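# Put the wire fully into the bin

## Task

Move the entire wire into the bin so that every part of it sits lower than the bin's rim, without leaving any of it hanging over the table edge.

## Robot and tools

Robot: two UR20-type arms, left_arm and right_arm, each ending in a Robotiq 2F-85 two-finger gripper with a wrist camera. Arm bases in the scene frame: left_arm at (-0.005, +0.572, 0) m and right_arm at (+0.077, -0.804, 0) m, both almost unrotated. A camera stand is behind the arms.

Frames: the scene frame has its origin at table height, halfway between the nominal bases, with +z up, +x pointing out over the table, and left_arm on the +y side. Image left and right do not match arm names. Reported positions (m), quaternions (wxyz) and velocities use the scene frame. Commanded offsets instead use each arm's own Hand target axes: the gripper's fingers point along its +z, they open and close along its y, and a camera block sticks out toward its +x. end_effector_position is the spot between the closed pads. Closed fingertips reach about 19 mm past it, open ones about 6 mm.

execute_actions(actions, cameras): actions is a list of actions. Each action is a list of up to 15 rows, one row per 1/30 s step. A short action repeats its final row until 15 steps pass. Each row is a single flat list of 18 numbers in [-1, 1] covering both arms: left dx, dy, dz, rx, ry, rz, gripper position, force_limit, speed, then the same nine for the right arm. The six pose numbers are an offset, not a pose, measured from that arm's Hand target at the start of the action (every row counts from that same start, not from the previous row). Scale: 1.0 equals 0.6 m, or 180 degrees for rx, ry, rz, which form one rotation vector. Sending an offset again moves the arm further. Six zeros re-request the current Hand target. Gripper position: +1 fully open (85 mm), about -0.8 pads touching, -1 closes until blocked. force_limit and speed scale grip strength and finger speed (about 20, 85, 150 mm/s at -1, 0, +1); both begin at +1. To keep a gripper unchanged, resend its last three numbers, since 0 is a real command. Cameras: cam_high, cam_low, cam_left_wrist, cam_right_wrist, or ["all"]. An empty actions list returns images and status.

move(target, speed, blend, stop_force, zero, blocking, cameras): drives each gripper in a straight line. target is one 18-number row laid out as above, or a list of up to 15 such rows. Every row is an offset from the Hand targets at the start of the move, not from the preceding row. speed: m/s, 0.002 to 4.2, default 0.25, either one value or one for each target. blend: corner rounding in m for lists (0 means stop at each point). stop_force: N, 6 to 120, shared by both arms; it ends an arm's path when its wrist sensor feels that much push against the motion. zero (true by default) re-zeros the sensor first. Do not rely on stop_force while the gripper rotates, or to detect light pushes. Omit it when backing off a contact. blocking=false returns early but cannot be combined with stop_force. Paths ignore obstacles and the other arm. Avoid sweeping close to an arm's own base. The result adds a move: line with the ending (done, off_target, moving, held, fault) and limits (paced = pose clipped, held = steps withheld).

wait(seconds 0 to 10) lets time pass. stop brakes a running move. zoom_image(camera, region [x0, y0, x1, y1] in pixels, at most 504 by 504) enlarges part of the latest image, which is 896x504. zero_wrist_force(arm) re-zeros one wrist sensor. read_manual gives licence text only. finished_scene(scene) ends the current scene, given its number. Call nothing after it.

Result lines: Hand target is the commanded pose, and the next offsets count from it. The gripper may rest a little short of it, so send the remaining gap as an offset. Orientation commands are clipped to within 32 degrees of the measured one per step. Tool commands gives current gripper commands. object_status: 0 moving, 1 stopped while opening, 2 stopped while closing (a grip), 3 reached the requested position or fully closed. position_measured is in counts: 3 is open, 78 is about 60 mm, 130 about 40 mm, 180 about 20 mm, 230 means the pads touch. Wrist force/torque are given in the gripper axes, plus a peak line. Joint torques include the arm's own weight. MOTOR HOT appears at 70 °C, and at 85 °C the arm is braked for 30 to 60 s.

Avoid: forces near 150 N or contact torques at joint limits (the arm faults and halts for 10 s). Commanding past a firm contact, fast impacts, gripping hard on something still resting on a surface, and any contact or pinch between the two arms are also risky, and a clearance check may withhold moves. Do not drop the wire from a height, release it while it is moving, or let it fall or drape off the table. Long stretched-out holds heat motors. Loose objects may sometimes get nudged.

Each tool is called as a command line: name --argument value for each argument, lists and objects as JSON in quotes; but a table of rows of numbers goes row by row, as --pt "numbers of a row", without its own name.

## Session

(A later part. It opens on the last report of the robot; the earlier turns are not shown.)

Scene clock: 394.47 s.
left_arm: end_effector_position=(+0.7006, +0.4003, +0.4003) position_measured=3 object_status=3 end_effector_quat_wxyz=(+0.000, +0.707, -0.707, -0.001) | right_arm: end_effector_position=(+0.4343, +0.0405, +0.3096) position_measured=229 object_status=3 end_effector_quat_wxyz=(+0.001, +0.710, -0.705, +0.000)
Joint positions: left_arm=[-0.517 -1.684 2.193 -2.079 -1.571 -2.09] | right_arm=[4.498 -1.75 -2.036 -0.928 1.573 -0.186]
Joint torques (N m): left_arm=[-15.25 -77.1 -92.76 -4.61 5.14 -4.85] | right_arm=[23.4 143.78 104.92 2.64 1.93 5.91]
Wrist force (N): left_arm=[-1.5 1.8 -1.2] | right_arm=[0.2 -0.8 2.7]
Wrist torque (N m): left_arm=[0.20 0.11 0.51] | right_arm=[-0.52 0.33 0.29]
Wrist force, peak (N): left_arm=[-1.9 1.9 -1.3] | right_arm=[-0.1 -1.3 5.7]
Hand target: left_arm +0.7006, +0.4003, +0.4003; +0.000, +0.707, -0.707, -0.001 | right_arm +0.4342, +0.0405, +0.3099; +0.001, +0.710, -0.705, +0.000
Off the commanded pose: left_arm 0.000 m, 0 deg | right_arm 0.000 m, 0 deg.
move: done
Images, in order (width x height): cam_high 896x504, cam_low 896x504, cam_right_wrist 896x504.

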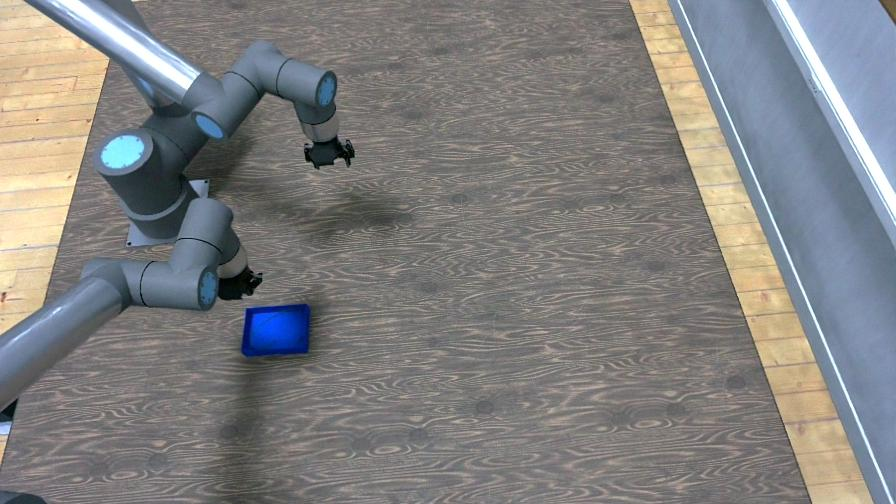

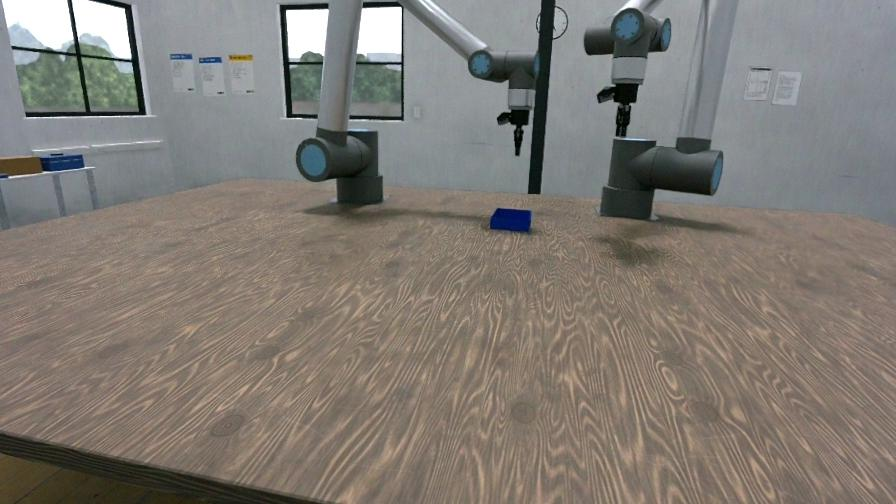

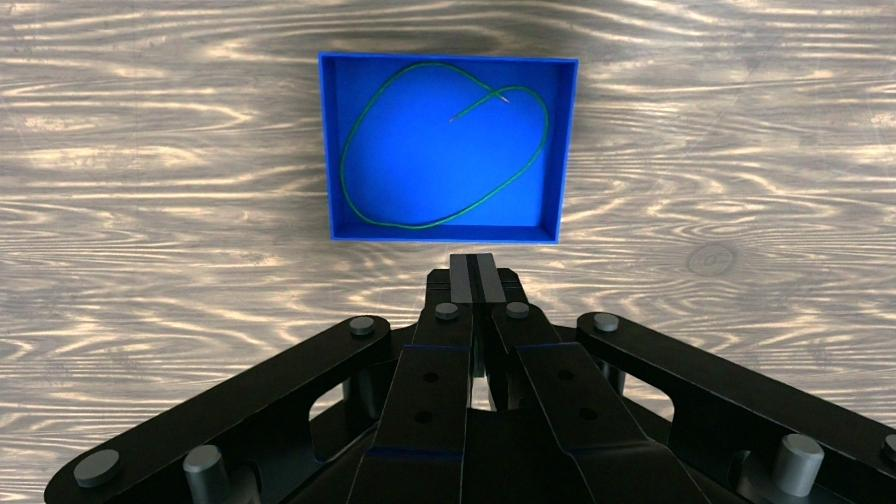

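move --target '[0.25, -0.083, 0.567, 0, 0, 0, -0.8, -1, 0, 0.484, -0.527, 0.4665, 0, 0, 0, -0.8, -1, 0]' --speed 0.3

move --target '[0, 0, 0.09, 0, 0, 0, -0.8, -1, 0, 0, 0, 0, 0, 0, 0, -0.8, -1, 0]' --speed 0.01 --stop_force 8 --cameras '["cam_high", "cam_low"]'

zoom_image --camera "cam_high" --region '[300, 200, 460, 290]'

zoom_image --camera "cam_high" --region '[290, 340, 450, 430]'

Scene clock: 420.80 s.
left_arm: end_effector_position=(+0.7500, +0.2507, +0.0602) position_measured=229 object_status=3 end_effector_quat_wxyz=(+0.000, +0.707, -0.707, -0.001) | right_arm: end_effector_position=(+0.7516, -0.2480, +0.0299) position_measured=229 object_status=3 end_effector_quat_wxyz=(+0.001, +0.710, -0.705, +0.000)
Joint positions: left_arm=[-0.648 -1.214 2.306 -2.662 -1.571 -2.221] | right_arm=[4.028 -2.007 -2.239 -0.469 1.572 -0.656]
Joint torques (N m): left_arm=[-25.62 -121.75 -58.06 -12.75 5.46 -6.99] | right_arm=[-8.91 106.87 75.79 15.01 5.45 -6.36]
Wrist force (N): left_arm=[-2.1 1.3 -2.7] | right_arm=[0.0 -1.3 2.8]
Wrist torque (N m): left_arm=[0.11 0.22 0.51] | right_arm=[-0.62 0.40 0.57]
Wrist force, peak (N): left_arm=[-2.4 1.7 -4.0] | right_arm=[2.4 -2.8 4.3]
Hand target: left_arm +0.7501, +0.2506, +0.0600; +0.000, +0.707, -0.707, -0.001 | right_arm +0.7519, -0.2481, +0.0297; +0.001, +0.710, -0.705, +0.000
Off the commanded pose: left_arm 0.000 m, 0 deg | right_arm 0.000 m, 0 deg.
move: done

Scene clock: 426.13 s.
left_arm: end_effector_position=(+0.7500, +0.2507, +0.0189) position_measured=229 object_status=3 end_effector_quat_wxyz=(+0.000, +0.707, -0.707, -0.001) | right_arm: end_effector_position=(+0.7519, -0.2481, +0.0297) position_measured=229 object_status=3 end_effector_quat_wxyz=(+0.001, +0.710, -0.705, +0.000)
Joint positions: left_arm=[-0.648 -1.155 2.319 -2.733 -1.571 -2.221] | right_arm=[4.028 -2.007 -2.238 -0.469 1.572 -0.656]
Joint torques (N m): left_arm=[-24.83 -153.98 -44.53 -3.24 2.69 -6.34] | right_arm=[-17.43 104.73 74.11 13.77 4.57 -6.1]
Wrist force (N): left_arm=[-0.4 0.7 -10.1] | right_arm=[0.2 -1.2 2.9]
Wrist torque (N m): left_arm=[0.38 0.23 0.52] | right_arm=[-0.60 0.37 0.57]
Wrist force, peak (N): left_arm=[-14.6 18.3 -78.5] | right_arm=[0.5 -1.1 3.1]
Hand target: left_arm +0.7500, +0.2506, +0.0189; +0.000, +0.707, -0.707, -0.001 (not the last commanded pose) | right_arm +0.7519, -0.2481, +0.0297; +0.001, +0.710, -0.705, +0.000
Off the commanded pose: left_arm 0.013 m, 0 deg | right_arm 0.000 m, 0 deg.
move: contact (left_arm)
Images, in order (width x height): cam_high 896x504, cam_low 896x504.

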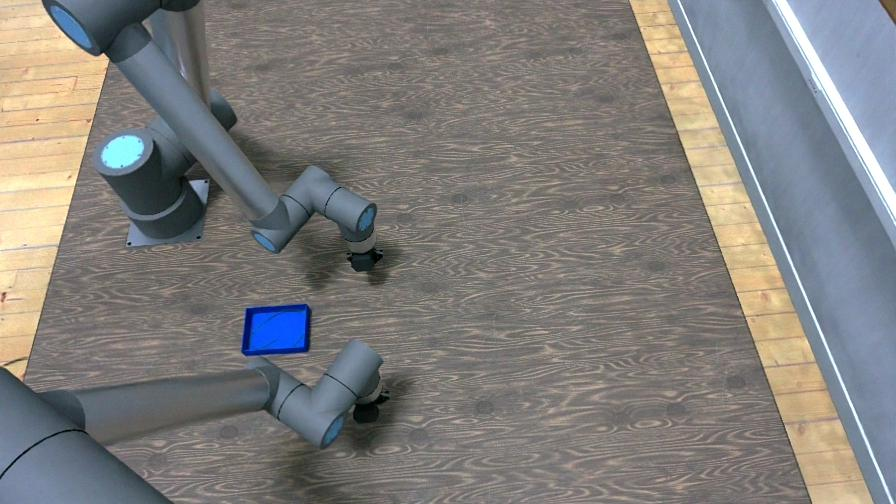

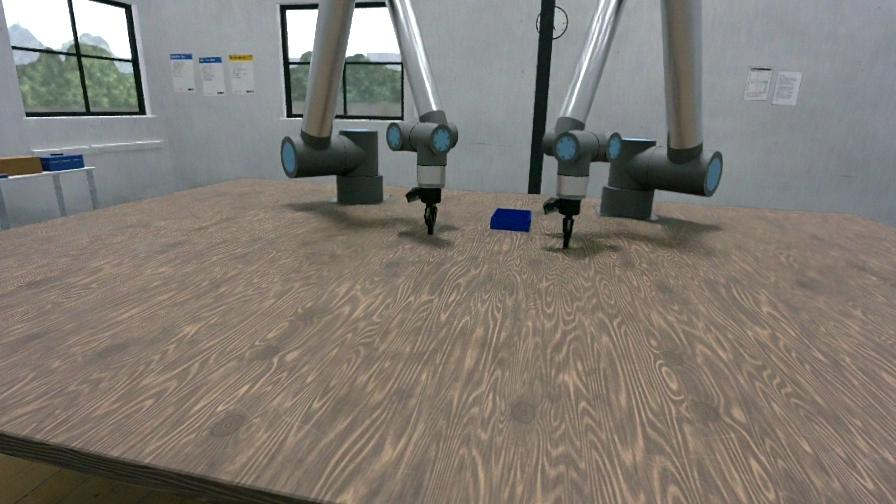

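Scaled by 3.150 from the camera's 896x504 image, which has a finer 1280x720 frame.

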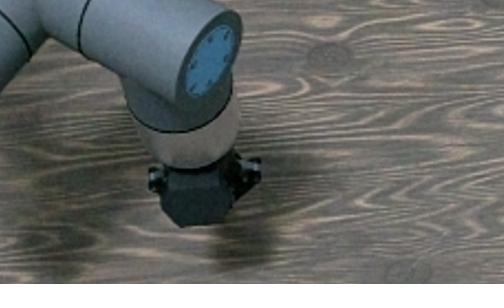

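Scaled by 3.150 from the camera's 896x504 image, which has a finer 1280x720 frame.

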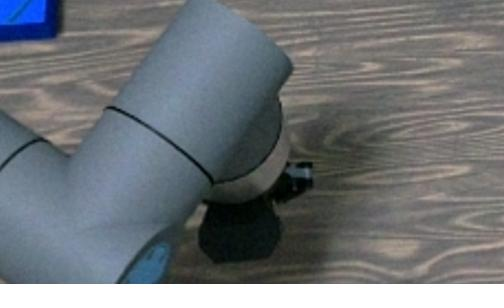

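finished_scene --scene 1

The scene is finished: the task was done.


## Next scene

The same job, from a new start.

execute_actions --actions '[]' --cameras '["cam_high", "cam_low"]'

zoom_image --camera "cam_high" --region '[100, 150, 500, 450]'

Scene clock: 0.00 s.
left_arm: end_effector_position=(+0.5039, +0.3486, +0.3497) position_measured=3 object_status=3 end_effector_quat_wxyz=(-0.514, -0.049, +0.811, -0.274) | right_arm: end_effector_position=(+0.3107, +0.1179, +0.2781) position_measured=3 object_status=3 end_effector_quat_wxyz=(+0.604, -0.442, -0.658, +0.085)
Joint positions: left_arm=[-0.33 -1.407 2.141 -1.224 -2.39 0.057] | right_arm=[4.299 -2.11 -2.143 -0.192 2.872 2.578]
Joint velocities: within noise
Joint torques (N m): no reading
Wrist force (N): no reading
Wrist torque (N m): no reading
Wrist force, peak (N): no reading
Hand target: left_arm +0.5039, +0.3486, +0.3497; -0.514, -0.049, +0.811, -0.274 | right_arm +0.3107, +0.1179, +0.2781; +0.604, -0.442, -0.658, +0.085
Tool commands: left_gripper/position=+1.0 left_gripper/force_limit=+1.0 left_gripper/speed=+1.0 right_gripper/position=+1.0 right_gripper/force_limit=+1.0 right_gripper/speed=+1.0
Images, in order (width x height): cam_high 896x504, cam_low 896x504.

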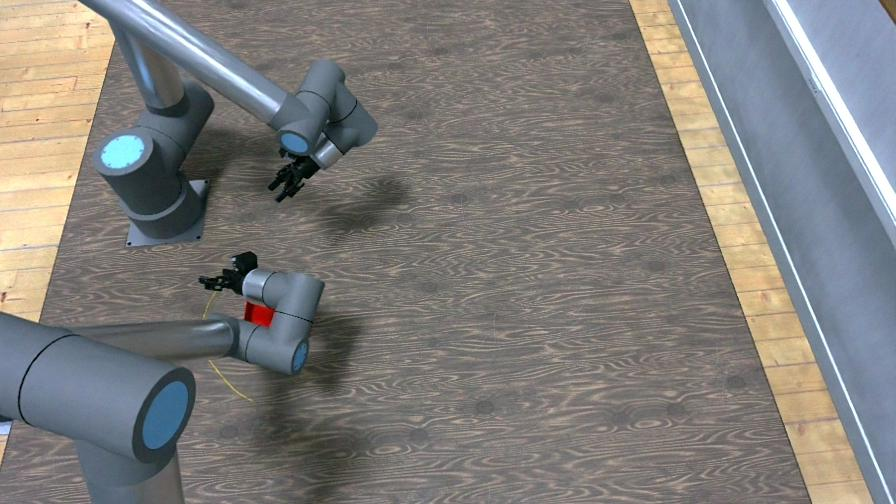

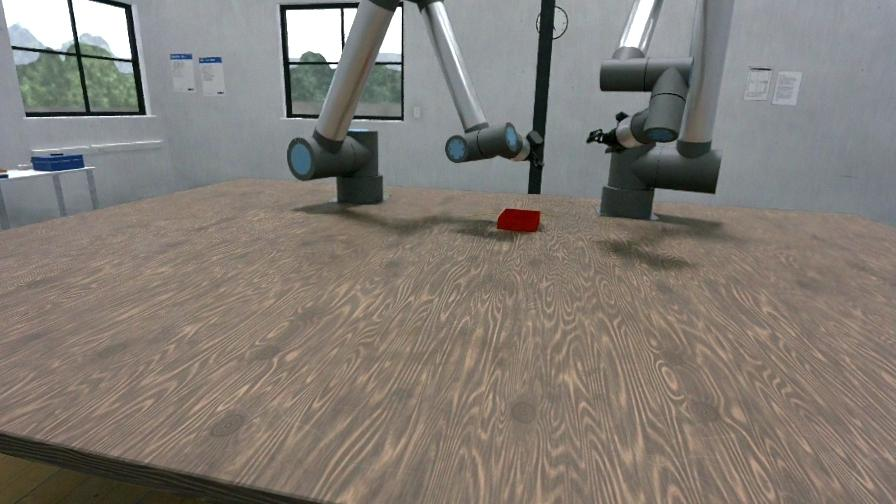

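Scaled by 1.260 from the camera's 896x504 image, which has a finer 1280x720 frame.

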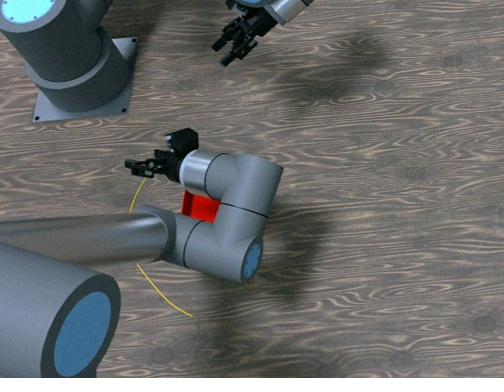

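move --target '[0, 0, -0.333, 0, 0, 0, 1, 1, 1, -0.4267, -0.1813, -0.234, -0.182, -0.3814, -0.155, 0.2, -1, 0]' --speed 0.7 --cameras '["cam_high", "cam_right_wrist"]'

zoom_image --camera "cam_high" --region '[160, 240, 340, 420]'

Scene clock: 15.13 s.
left_arm: end_effector_position=(+0.6652, +0.4475, +0.4139) position_measured=3 object_status=3 end_effector_quat_wxyz=(-0.514, -0.049, +0.811, -0.274) | right_arm: end_effector_position=(+0.3504, -0.1811, +0.2001) position_measured=104 object_status=3 end_effector_quat_wxyz=(+0.000, +0.300, +0.954, +0.000)
Joint positions: left_arm=[-0.168 -1.283 1.858 -0.998 -2.245 0.154] | right_arm=[4.565 -1.601 -2.42 -0.691 1.57 2.068]
Joint torques (N m): left_arm=[21.67 -129.23 -83.99 4.67 4.55 6.12] | right_arm=[15.15 94.61 46.08 13.18 -6.66 4.35]
Wrist force (N): left_arm=[-0.3 0.5 0.0] | right_arm=[1.5 -2.5 0.1]
Wrist torque (N m): left_arm=[0.08 0.02 -0.17] | right_arm=[-0.61 0.02 0.17]
Wrist force, peak (N): left_arm=[-0.3 0.1 -1.9] | right_arm=[0.9 -3.9 0.5]
Hand target: left_arm +0.6653, +0.4475, +0.4139; -0.514, -0.049, +0.811, -0.274 | right_arm +0.3504, -0.1811, +0.2001; +0.001, +0.300, +0.954, +0.000
Off the commanded pose: left_arm 0.000 m, 0 deg | right_arm 0.000 m, 0 deg.
move: done
Images, in order (width x height): cam_high 896x504, cam_right_wrist 896x504.

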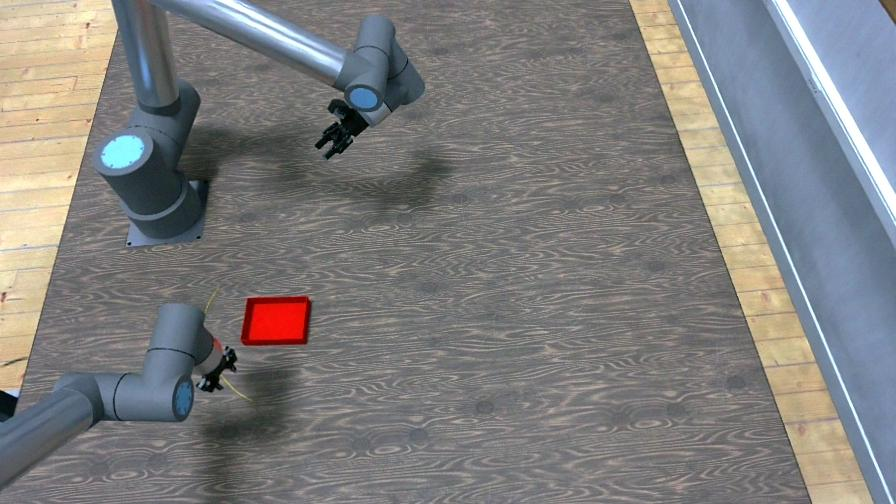

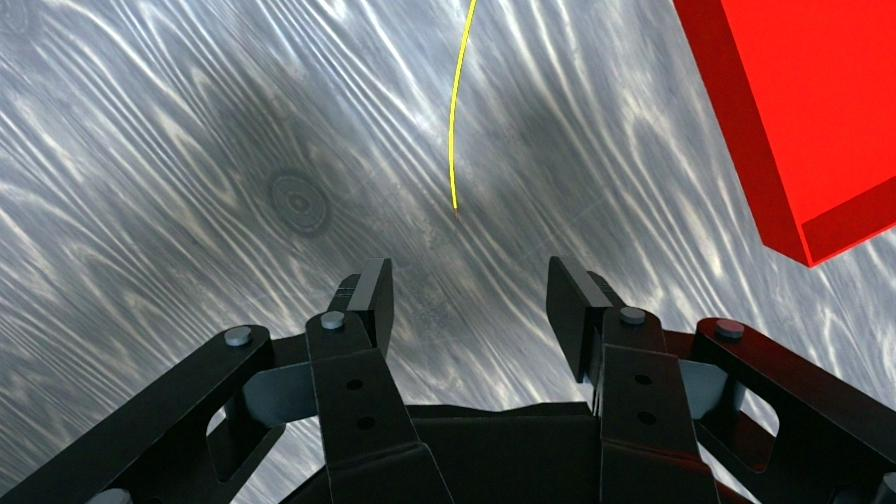

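Scaled by 2.800 from the camera's 896x504 image, which has a finer 1280x720 frame.

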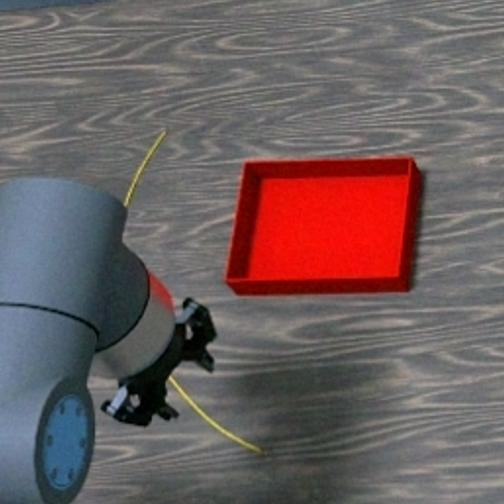

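move --pt "0 0 -0.333 0 0 0 1 1 1 0.017 -0.006 0.301 0 0 0 -0.3 -1 0" --pt "0 0 -0.333 0 0 0 1 1 1 0.017 -0.006 0.301 0 0 0 -1 -1 -1" --pt "0 0 -0.333 0 0 0 1 1 1 0.017 -0.006 -0.72 0 0 0 -1 -1 -1" --speed '[0.3, 0.3, 0.4]' --cameras '["cam_high", "cam_low", "cam_right_wrist"]'

zoom_image --camera "cam_low" --region '[400, 20, 640, 260]'

Scene clock: 29.80 s.
left_arm: end_effector_position=(+0.8266, +0.5463, +0.4780) position_measured=3 object_status=3 end_effector_quat_wxyz=(-0.514, -0.049, +0.811, -0.274) | right_arm: end_effector_position=(+0.3395, -0.1784, +0.6319) position_measured=226 object_status=2 end_effector_quat_wxyz=(+0.001, +0.300, +0.954, +0.000)
Joint positions: left_arm=[-0.053 -1.136 1.538 -0.792 -2.139 0.21] | right_arm=[4.582 -1.296 -1.979 -1.436 1.57 2.085]
Joint torques (N m): left_arm=[20.94 -168.84 -89.67 5.45 4.1 6.32] | right_arm=[21.59 5.25 126.81 4.32 -4.94 4.18]
Wrist force (N): left_arm=[-1.0 -0.7 -0.1] | right_arm=[1.1 -2.7 0.2]
Wrist torque (N m): left_arm=[-0.11 0.09 -0.14] | right_arm=[-0.64 0.11 0.20]
Wrist force, peak (N): left_arm=[0.0 -0.1 3.0] | right_arm=[1.1 -3.1 3.7]
Hand target: left_arm +0.8266, +0.5463, +0.4780; -0.514, -0.049, +0.811, -0.274 | right_arm +0.3395, -0.1783, +0.6320; +0.001, +0.300, +0.954, +0.000
Off the commanded pose: left_arm 0.000 m, 0 deg | right_arm 0.000 m, 0 deg.
move: done
Images, in order (width x height): cam_high 896x504, cam_low 896x504, cam_right_wrist 896x504.

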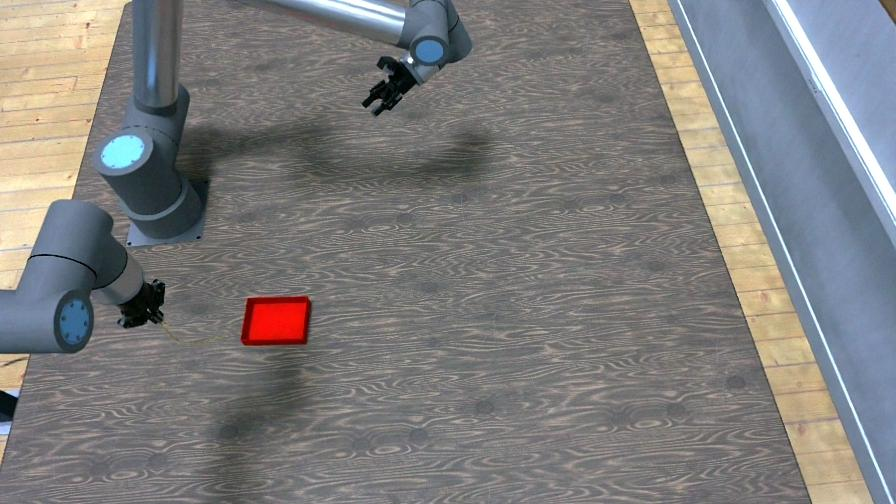

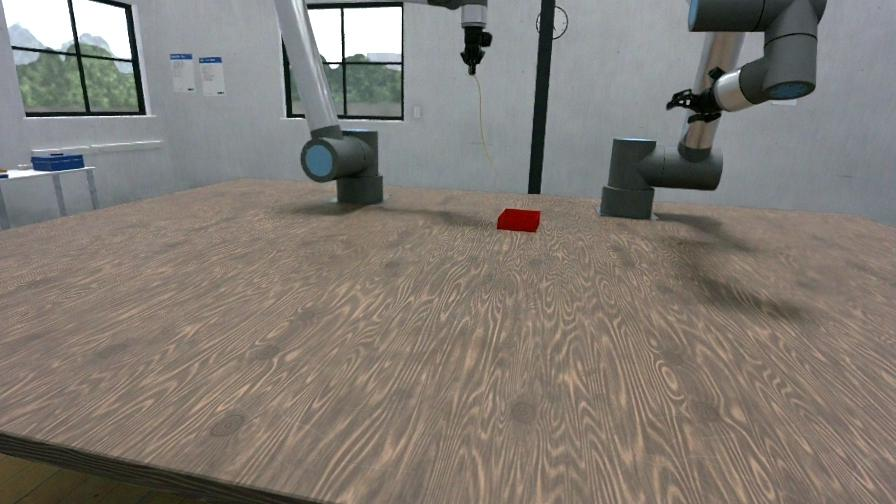

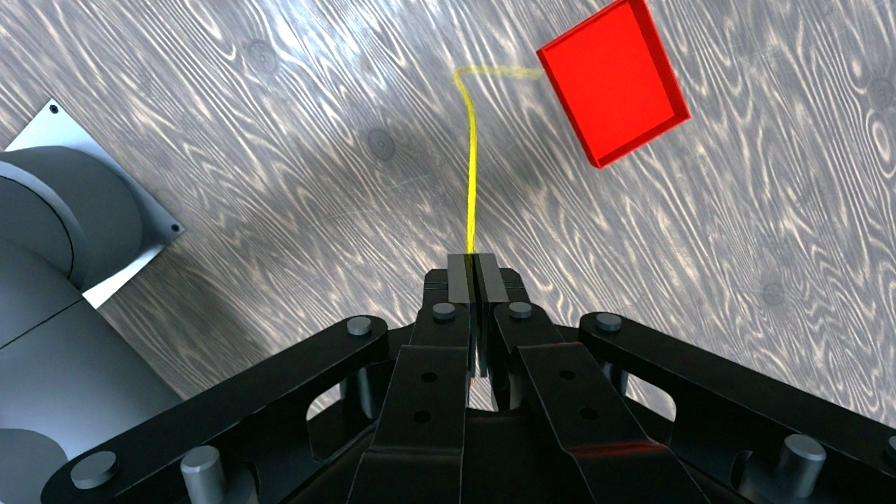

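Scaled by 2.100 from the camera's 896x504 image, which has a finer 1280x720 frame.

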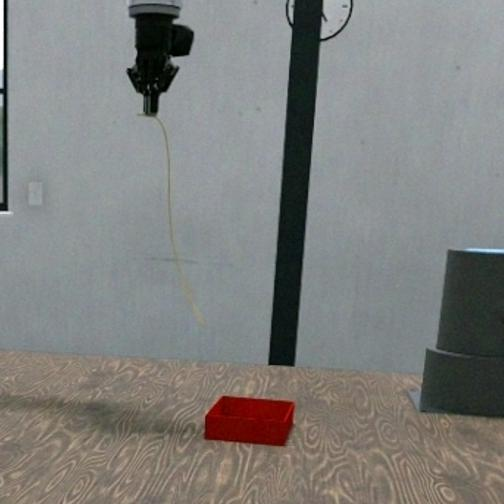

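move --target '[0, 0, 0, 0, 0, 0, 1, 1, 1, -0.0105, 0.3212, 0, 0, 0, -0.194, -1, -1, -1]' --speed 0.3 --cameras '["cam_high", "cam_right_wrist"]'

zoom_image --camera "cam_high" --region '[140, 200, 340, 370]'

Scene clock: 42.93 s.
left_arm: end_effector_position=(+0.8266, +0.5463, +0.4780) position_measured=3 object_status=3 end_effector_quat_wxyz=(-0.514, -0.049, +0.811, -0.274) | right_arm: end_effector_position=(+0.4549, -0.0240, +0.6322) position_measured=226 object_status=2 end_effector_quat_wxyz=(+0.001, +0.000, +1.000, +0.000)
Joint positions: left_arm=[-0.053 -1.136 1.538 -0.792 -2.139 0.21] | right_arm=[4.461 -1.532 -1.787 -1.393 1.57 1.355]
Joint torques (N m): left_arm=[21.21 -168.24 -90.37 5.29 4.26 5.92] | right_arm=[-13.44 51.87 126.16 3.31 4.5 -7.88]
Wrist force (N): left_arm=[-1.0 -0.6 -0.3] | right_arm=[1.0 -1.9 0.6]
Wrist torque (N m): left_arm=[-0.09 0.11 -0.14] | right_arm=[-0.45 0.12 0.43]
Wrist force, peak (N): left_arm=[-1.3 -0.9 -0.1] | right_arm=[1.4 -4.6 0.5]
Hand target: left_arm +0.8266, +0.5463, +0.4780; -0.514, -0.049, +0.811, -0.274 | right_arm +0.4550, -0.0239, +0.6322; +0.001, +0.000, +1.000, +0.000
Off the commanded pose: left_arm 0.000 m, 0 deg | right_arm 0.000 m, 0 deg.
move: done
Images, in order (width x height): cam_high 896x504, cam_right_wrist 896x504.

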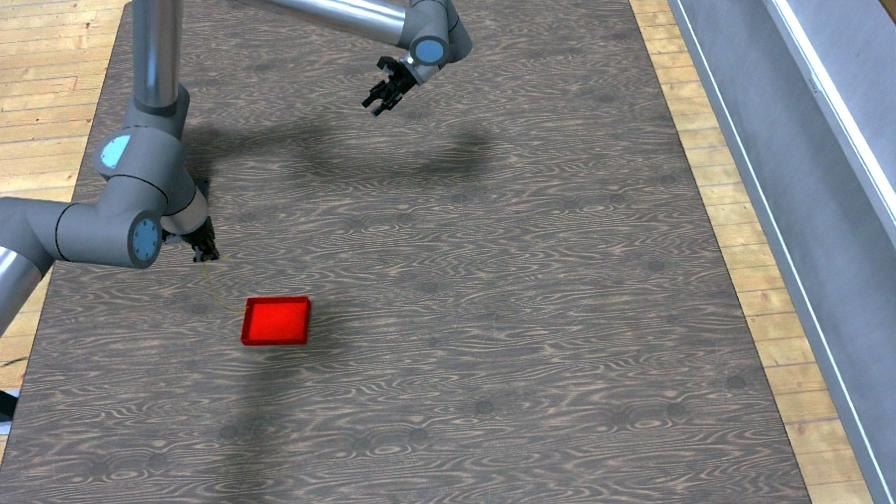

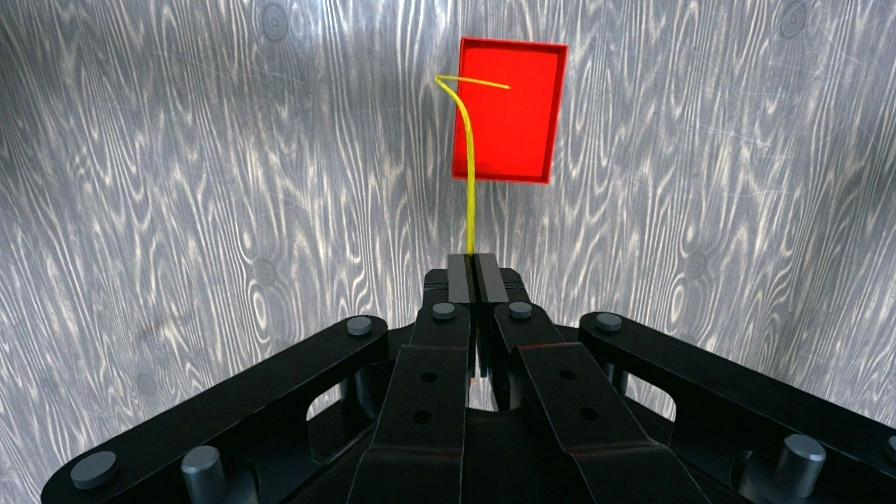

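Scaled by 2.520 from the camera's 896x504 image, which has a finer 1280x720 frame.

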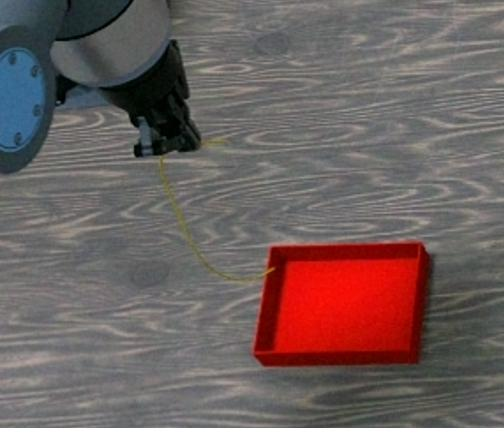

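move --pt "0 0 0 0 0 0 1 1 1 0 0.04 0.17 0 0 0 -1 -1 -1" --pt "0 0 0 0 0 0 1 1 1 0.025 0.115 0.354 0 0 -0.389 -1 -1 -1" --pt "0 0 0 0 0 0 1 1 1 0.033 0.15 0.57 0 0 -0.833 -1 -1 -1" --pt "0 0 0 0 0 0 1 1 1 0.033 0.15 0.787 0 0 0.722 -1 -1 -1" --pt "0 0 0 0 0 0 1 1 1 0.033 0.15 0.994 0 0 0.278 -1 -1 -1" --speed '[0.25, 0.5, 0.5, 0.5, 0.5]' --blend '[0.02, 0.02, 0.02, 0.02, 0]' --cameras '["cam_high", "cam_low", "cam_right_wrist"]'

zoom_image --camera "cam_low" --region '[460, 140, 580, 250]'

Scene clock: 62.27 s.
left_arm: end_effector_position=(+0.8266, +0.5463, +0.4780) position_measured=3 object_status=3 end_effector_quat_wxyz=(-0.514, -0.049, +0.811, -0.274) | right_arm: end_effector_position=(+0.4359, +0.0662, +0.0358) position_measured=226 object_status=2 end_effector_quat_wxyz=(+0.001, +0.423, +0.906, +0.000)
Joint positions: left_arm=[-0.053 -1.136 1.538 -0.792 -2.139 0.21] | right_arm=[4.502 -2.046 -2.14 -0.525 1.57 -4.014]
Joint torques (N m): left_arm=[25.14 -164.28 -89.32 5.28 3.64 6.11] | right_arm=[-15.99 115.86 38.72 13.82 4.06 -6.44]
Wrist force (N): left_arm=[-0.5 -0.7 -0.5] | right_arm=[1.2 -2.6 -0.1]
Wrist torque (N m): left_arm=[-0.11 0.02 -0.14] | right_arm=[-0.60 0.03 0.43]
Wrist force, peak (N): left_arm=[-1.3 -0.9 -0.3] | right_arm=[0.9 -2.8 -2.6]
Hand target: left_arm +0.8266, +0.5463, +0.4780; -0.514, -0.049, +0.811, -0.274 | right_arm +0.4359, +0.0662, +0.0358; +0.001, +0.423, +0.906, +0.000
Off the commanded pose: left_arm 0.000 m, 0 deg | right_arm 0.000 m, 0 deg.
move: done
Images, in order (width x height): cam_high 896x504, cam_low 896x504, cam_right_wrist 896x504.

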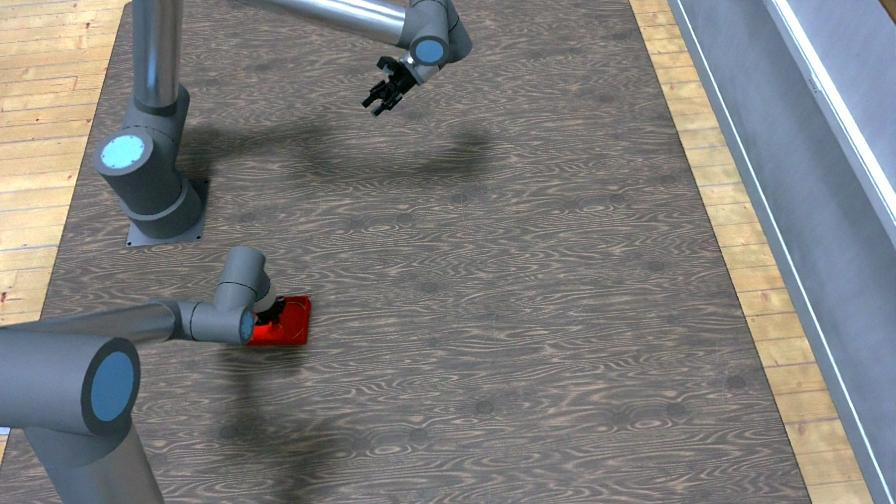

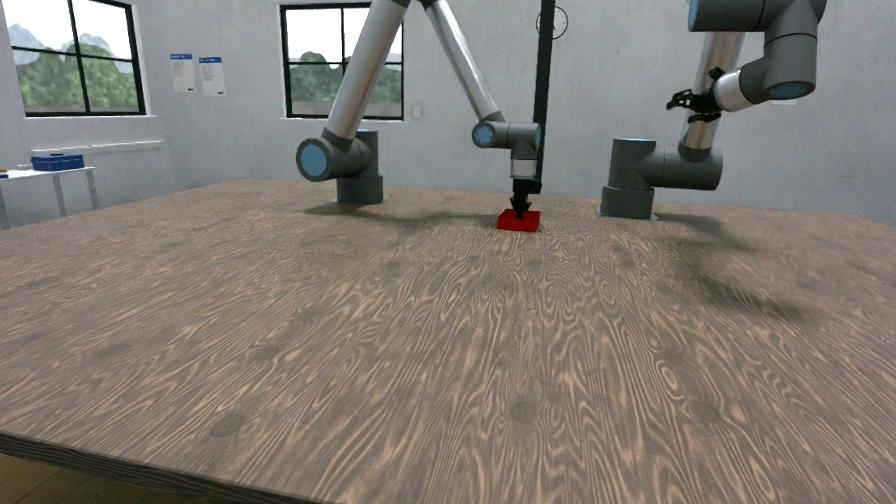

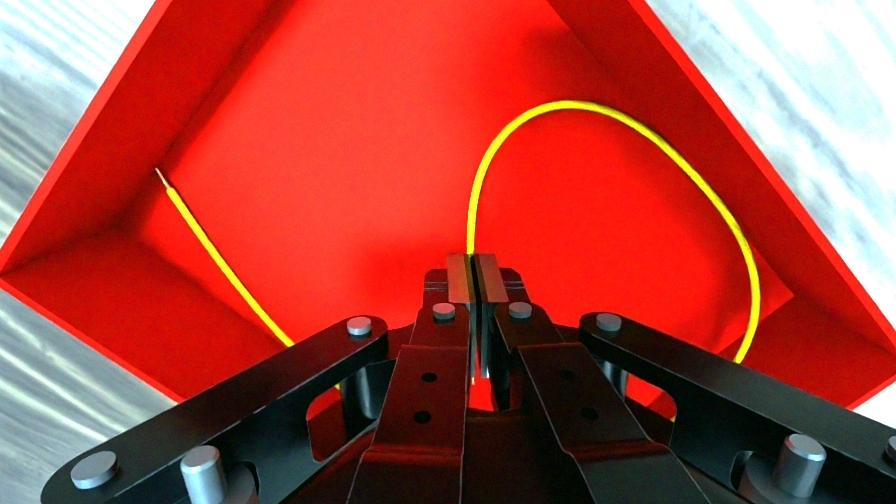

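Scaled by 4.200 from the camera's 896x504 image, which has a finer 1280x720 frame.

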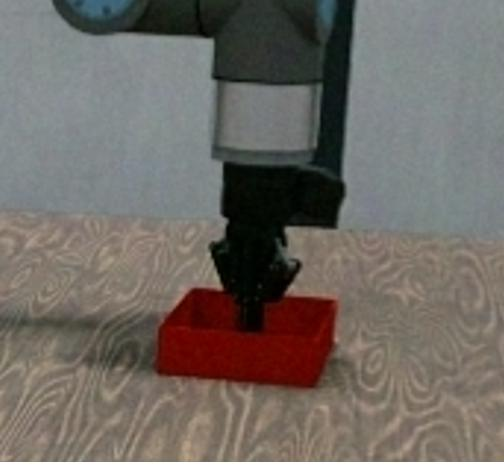

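move --pt "0 0 0 0 0 0 1 1 1 0 0 0.01 0 0 0 -1 -1 -1" --pt "0 0 0 0 0 0 1 1 1 0 0 0.01 0 0 0 -0.5 -1 -1" --pt "0 0 0 0 0 0 1 1 1 0 0 -0.45 0 0 0 -0.5 -1 -1" --speed '[0.3, 0.3, 0.35]' --cameras '["cam_high", "cam_low", "cam_right_wrist"]'

zoom_image --camera "cam_right_wrist" --region '[280, 0, 640, 280]'

zoom_image --camera "cam_low" --region '[480, 190, 560, 250]'

zoom_image --camera "cam_high" --region '[220, 270, 330, 360]'

Scene clock: 68.60 s.
left_arm: end_effector_position=(+0.8266, +0.5463, +0.4780) position_measured=3 object_status=3 end_effector_quat_wxyz=(-0.514, -0.049, +0.811, -0.274) | right_arm: end_effector_position=(+0.4356, +0.0661, +0.3056) position_measured=192 object_status=3 end_effector_quat_wxyz=(+0.001, +0.423, +0.906, +0.000)
Joint positions: left_arm=[-0.053 -1.136 1.538 -0.792 -2.139 0.21] | right_arm=[4.503 -1.778 -2.008 -0.926 1.57 -4.014]
Joint torques (N m): left_arm=[20.89 -166.13 -88.75 5.66 3.9 5.81] | right_arm=[23.09 155.12 106.55 0.97 3.74 4.74]
Wrist force (N): left_arm=[-1.0 -0.7 -0.4] | right_arm=[1.0 -2.0 -0.3]
Wrist torque (N m): left_arm=[-0.11 0.09 -0.14] | right_arm=[-0.49 0.09 0.27]
Wrist force, peak (N): left_arm=[-1.2 -1.0 -0.6] | right_arm=[0.7 -2.4 3.8]
Hand target: left_arm +0.8266, +0.5463, +0.4780; -0.514, -0.049, +0.811, -0.274 | right_arm +0.4356, +0.0661, +0.3058; +0.001, +0.423, +0.906, +0.000
Off the commanded pose: left_arm 0.000 m, 0 deg | right_arm 0.000 m, 0 deg.
move: done
Images, in order (width x height): cam_high 896x504, cam_low 896x504, cam_right_wrist 896x504.

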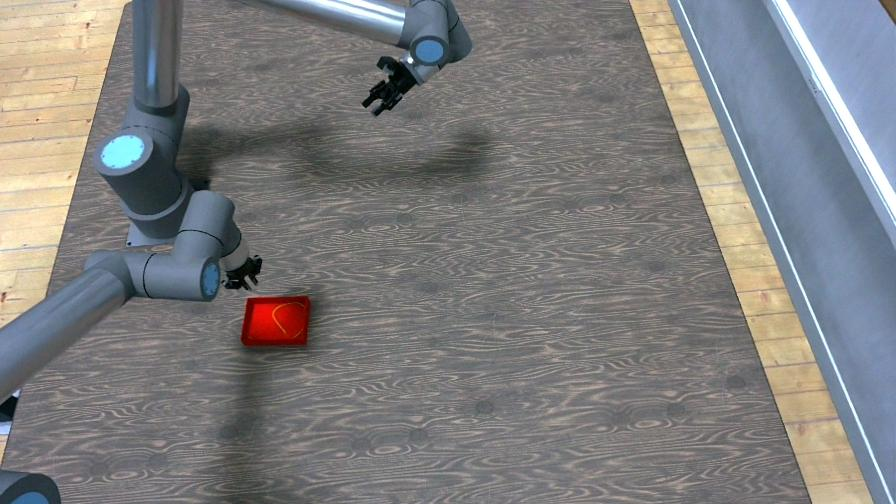

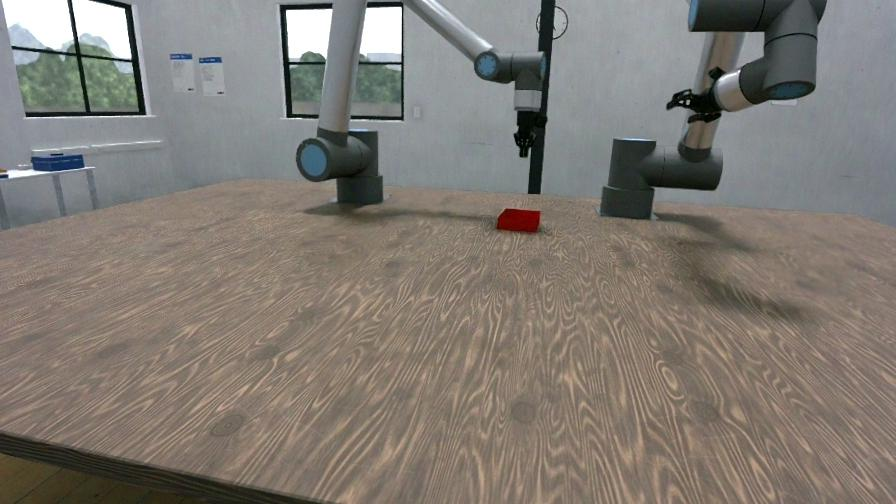

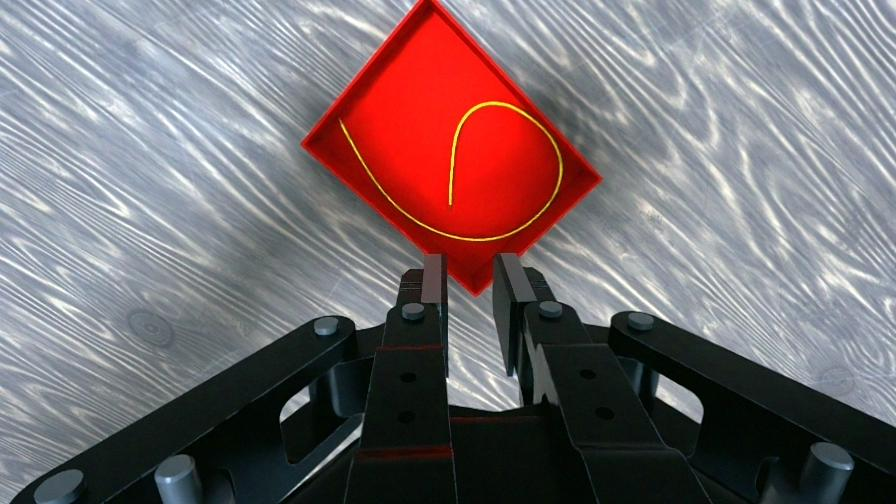

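Scaled by 1.400 from the camera's 896x504 image, which has a finer 1280x720 frame.

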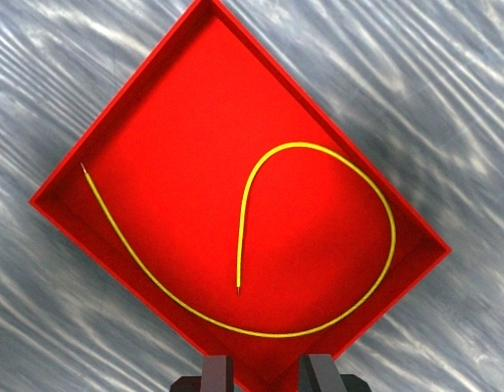

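Scaled by 6.300 from the camera's 896x504 image, which has a finer 1280x720 frame.

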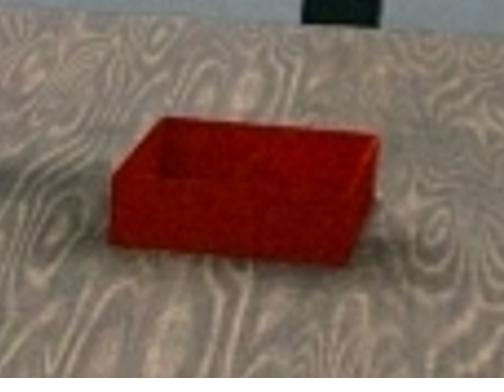

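Scaled by 4.582 from the camera's 896x504 image, which has a finer 1280x720 frame.

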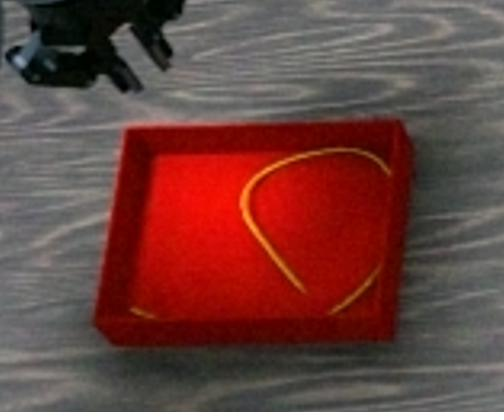

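finished_scene --scene 2

The scene is finished: the task was done.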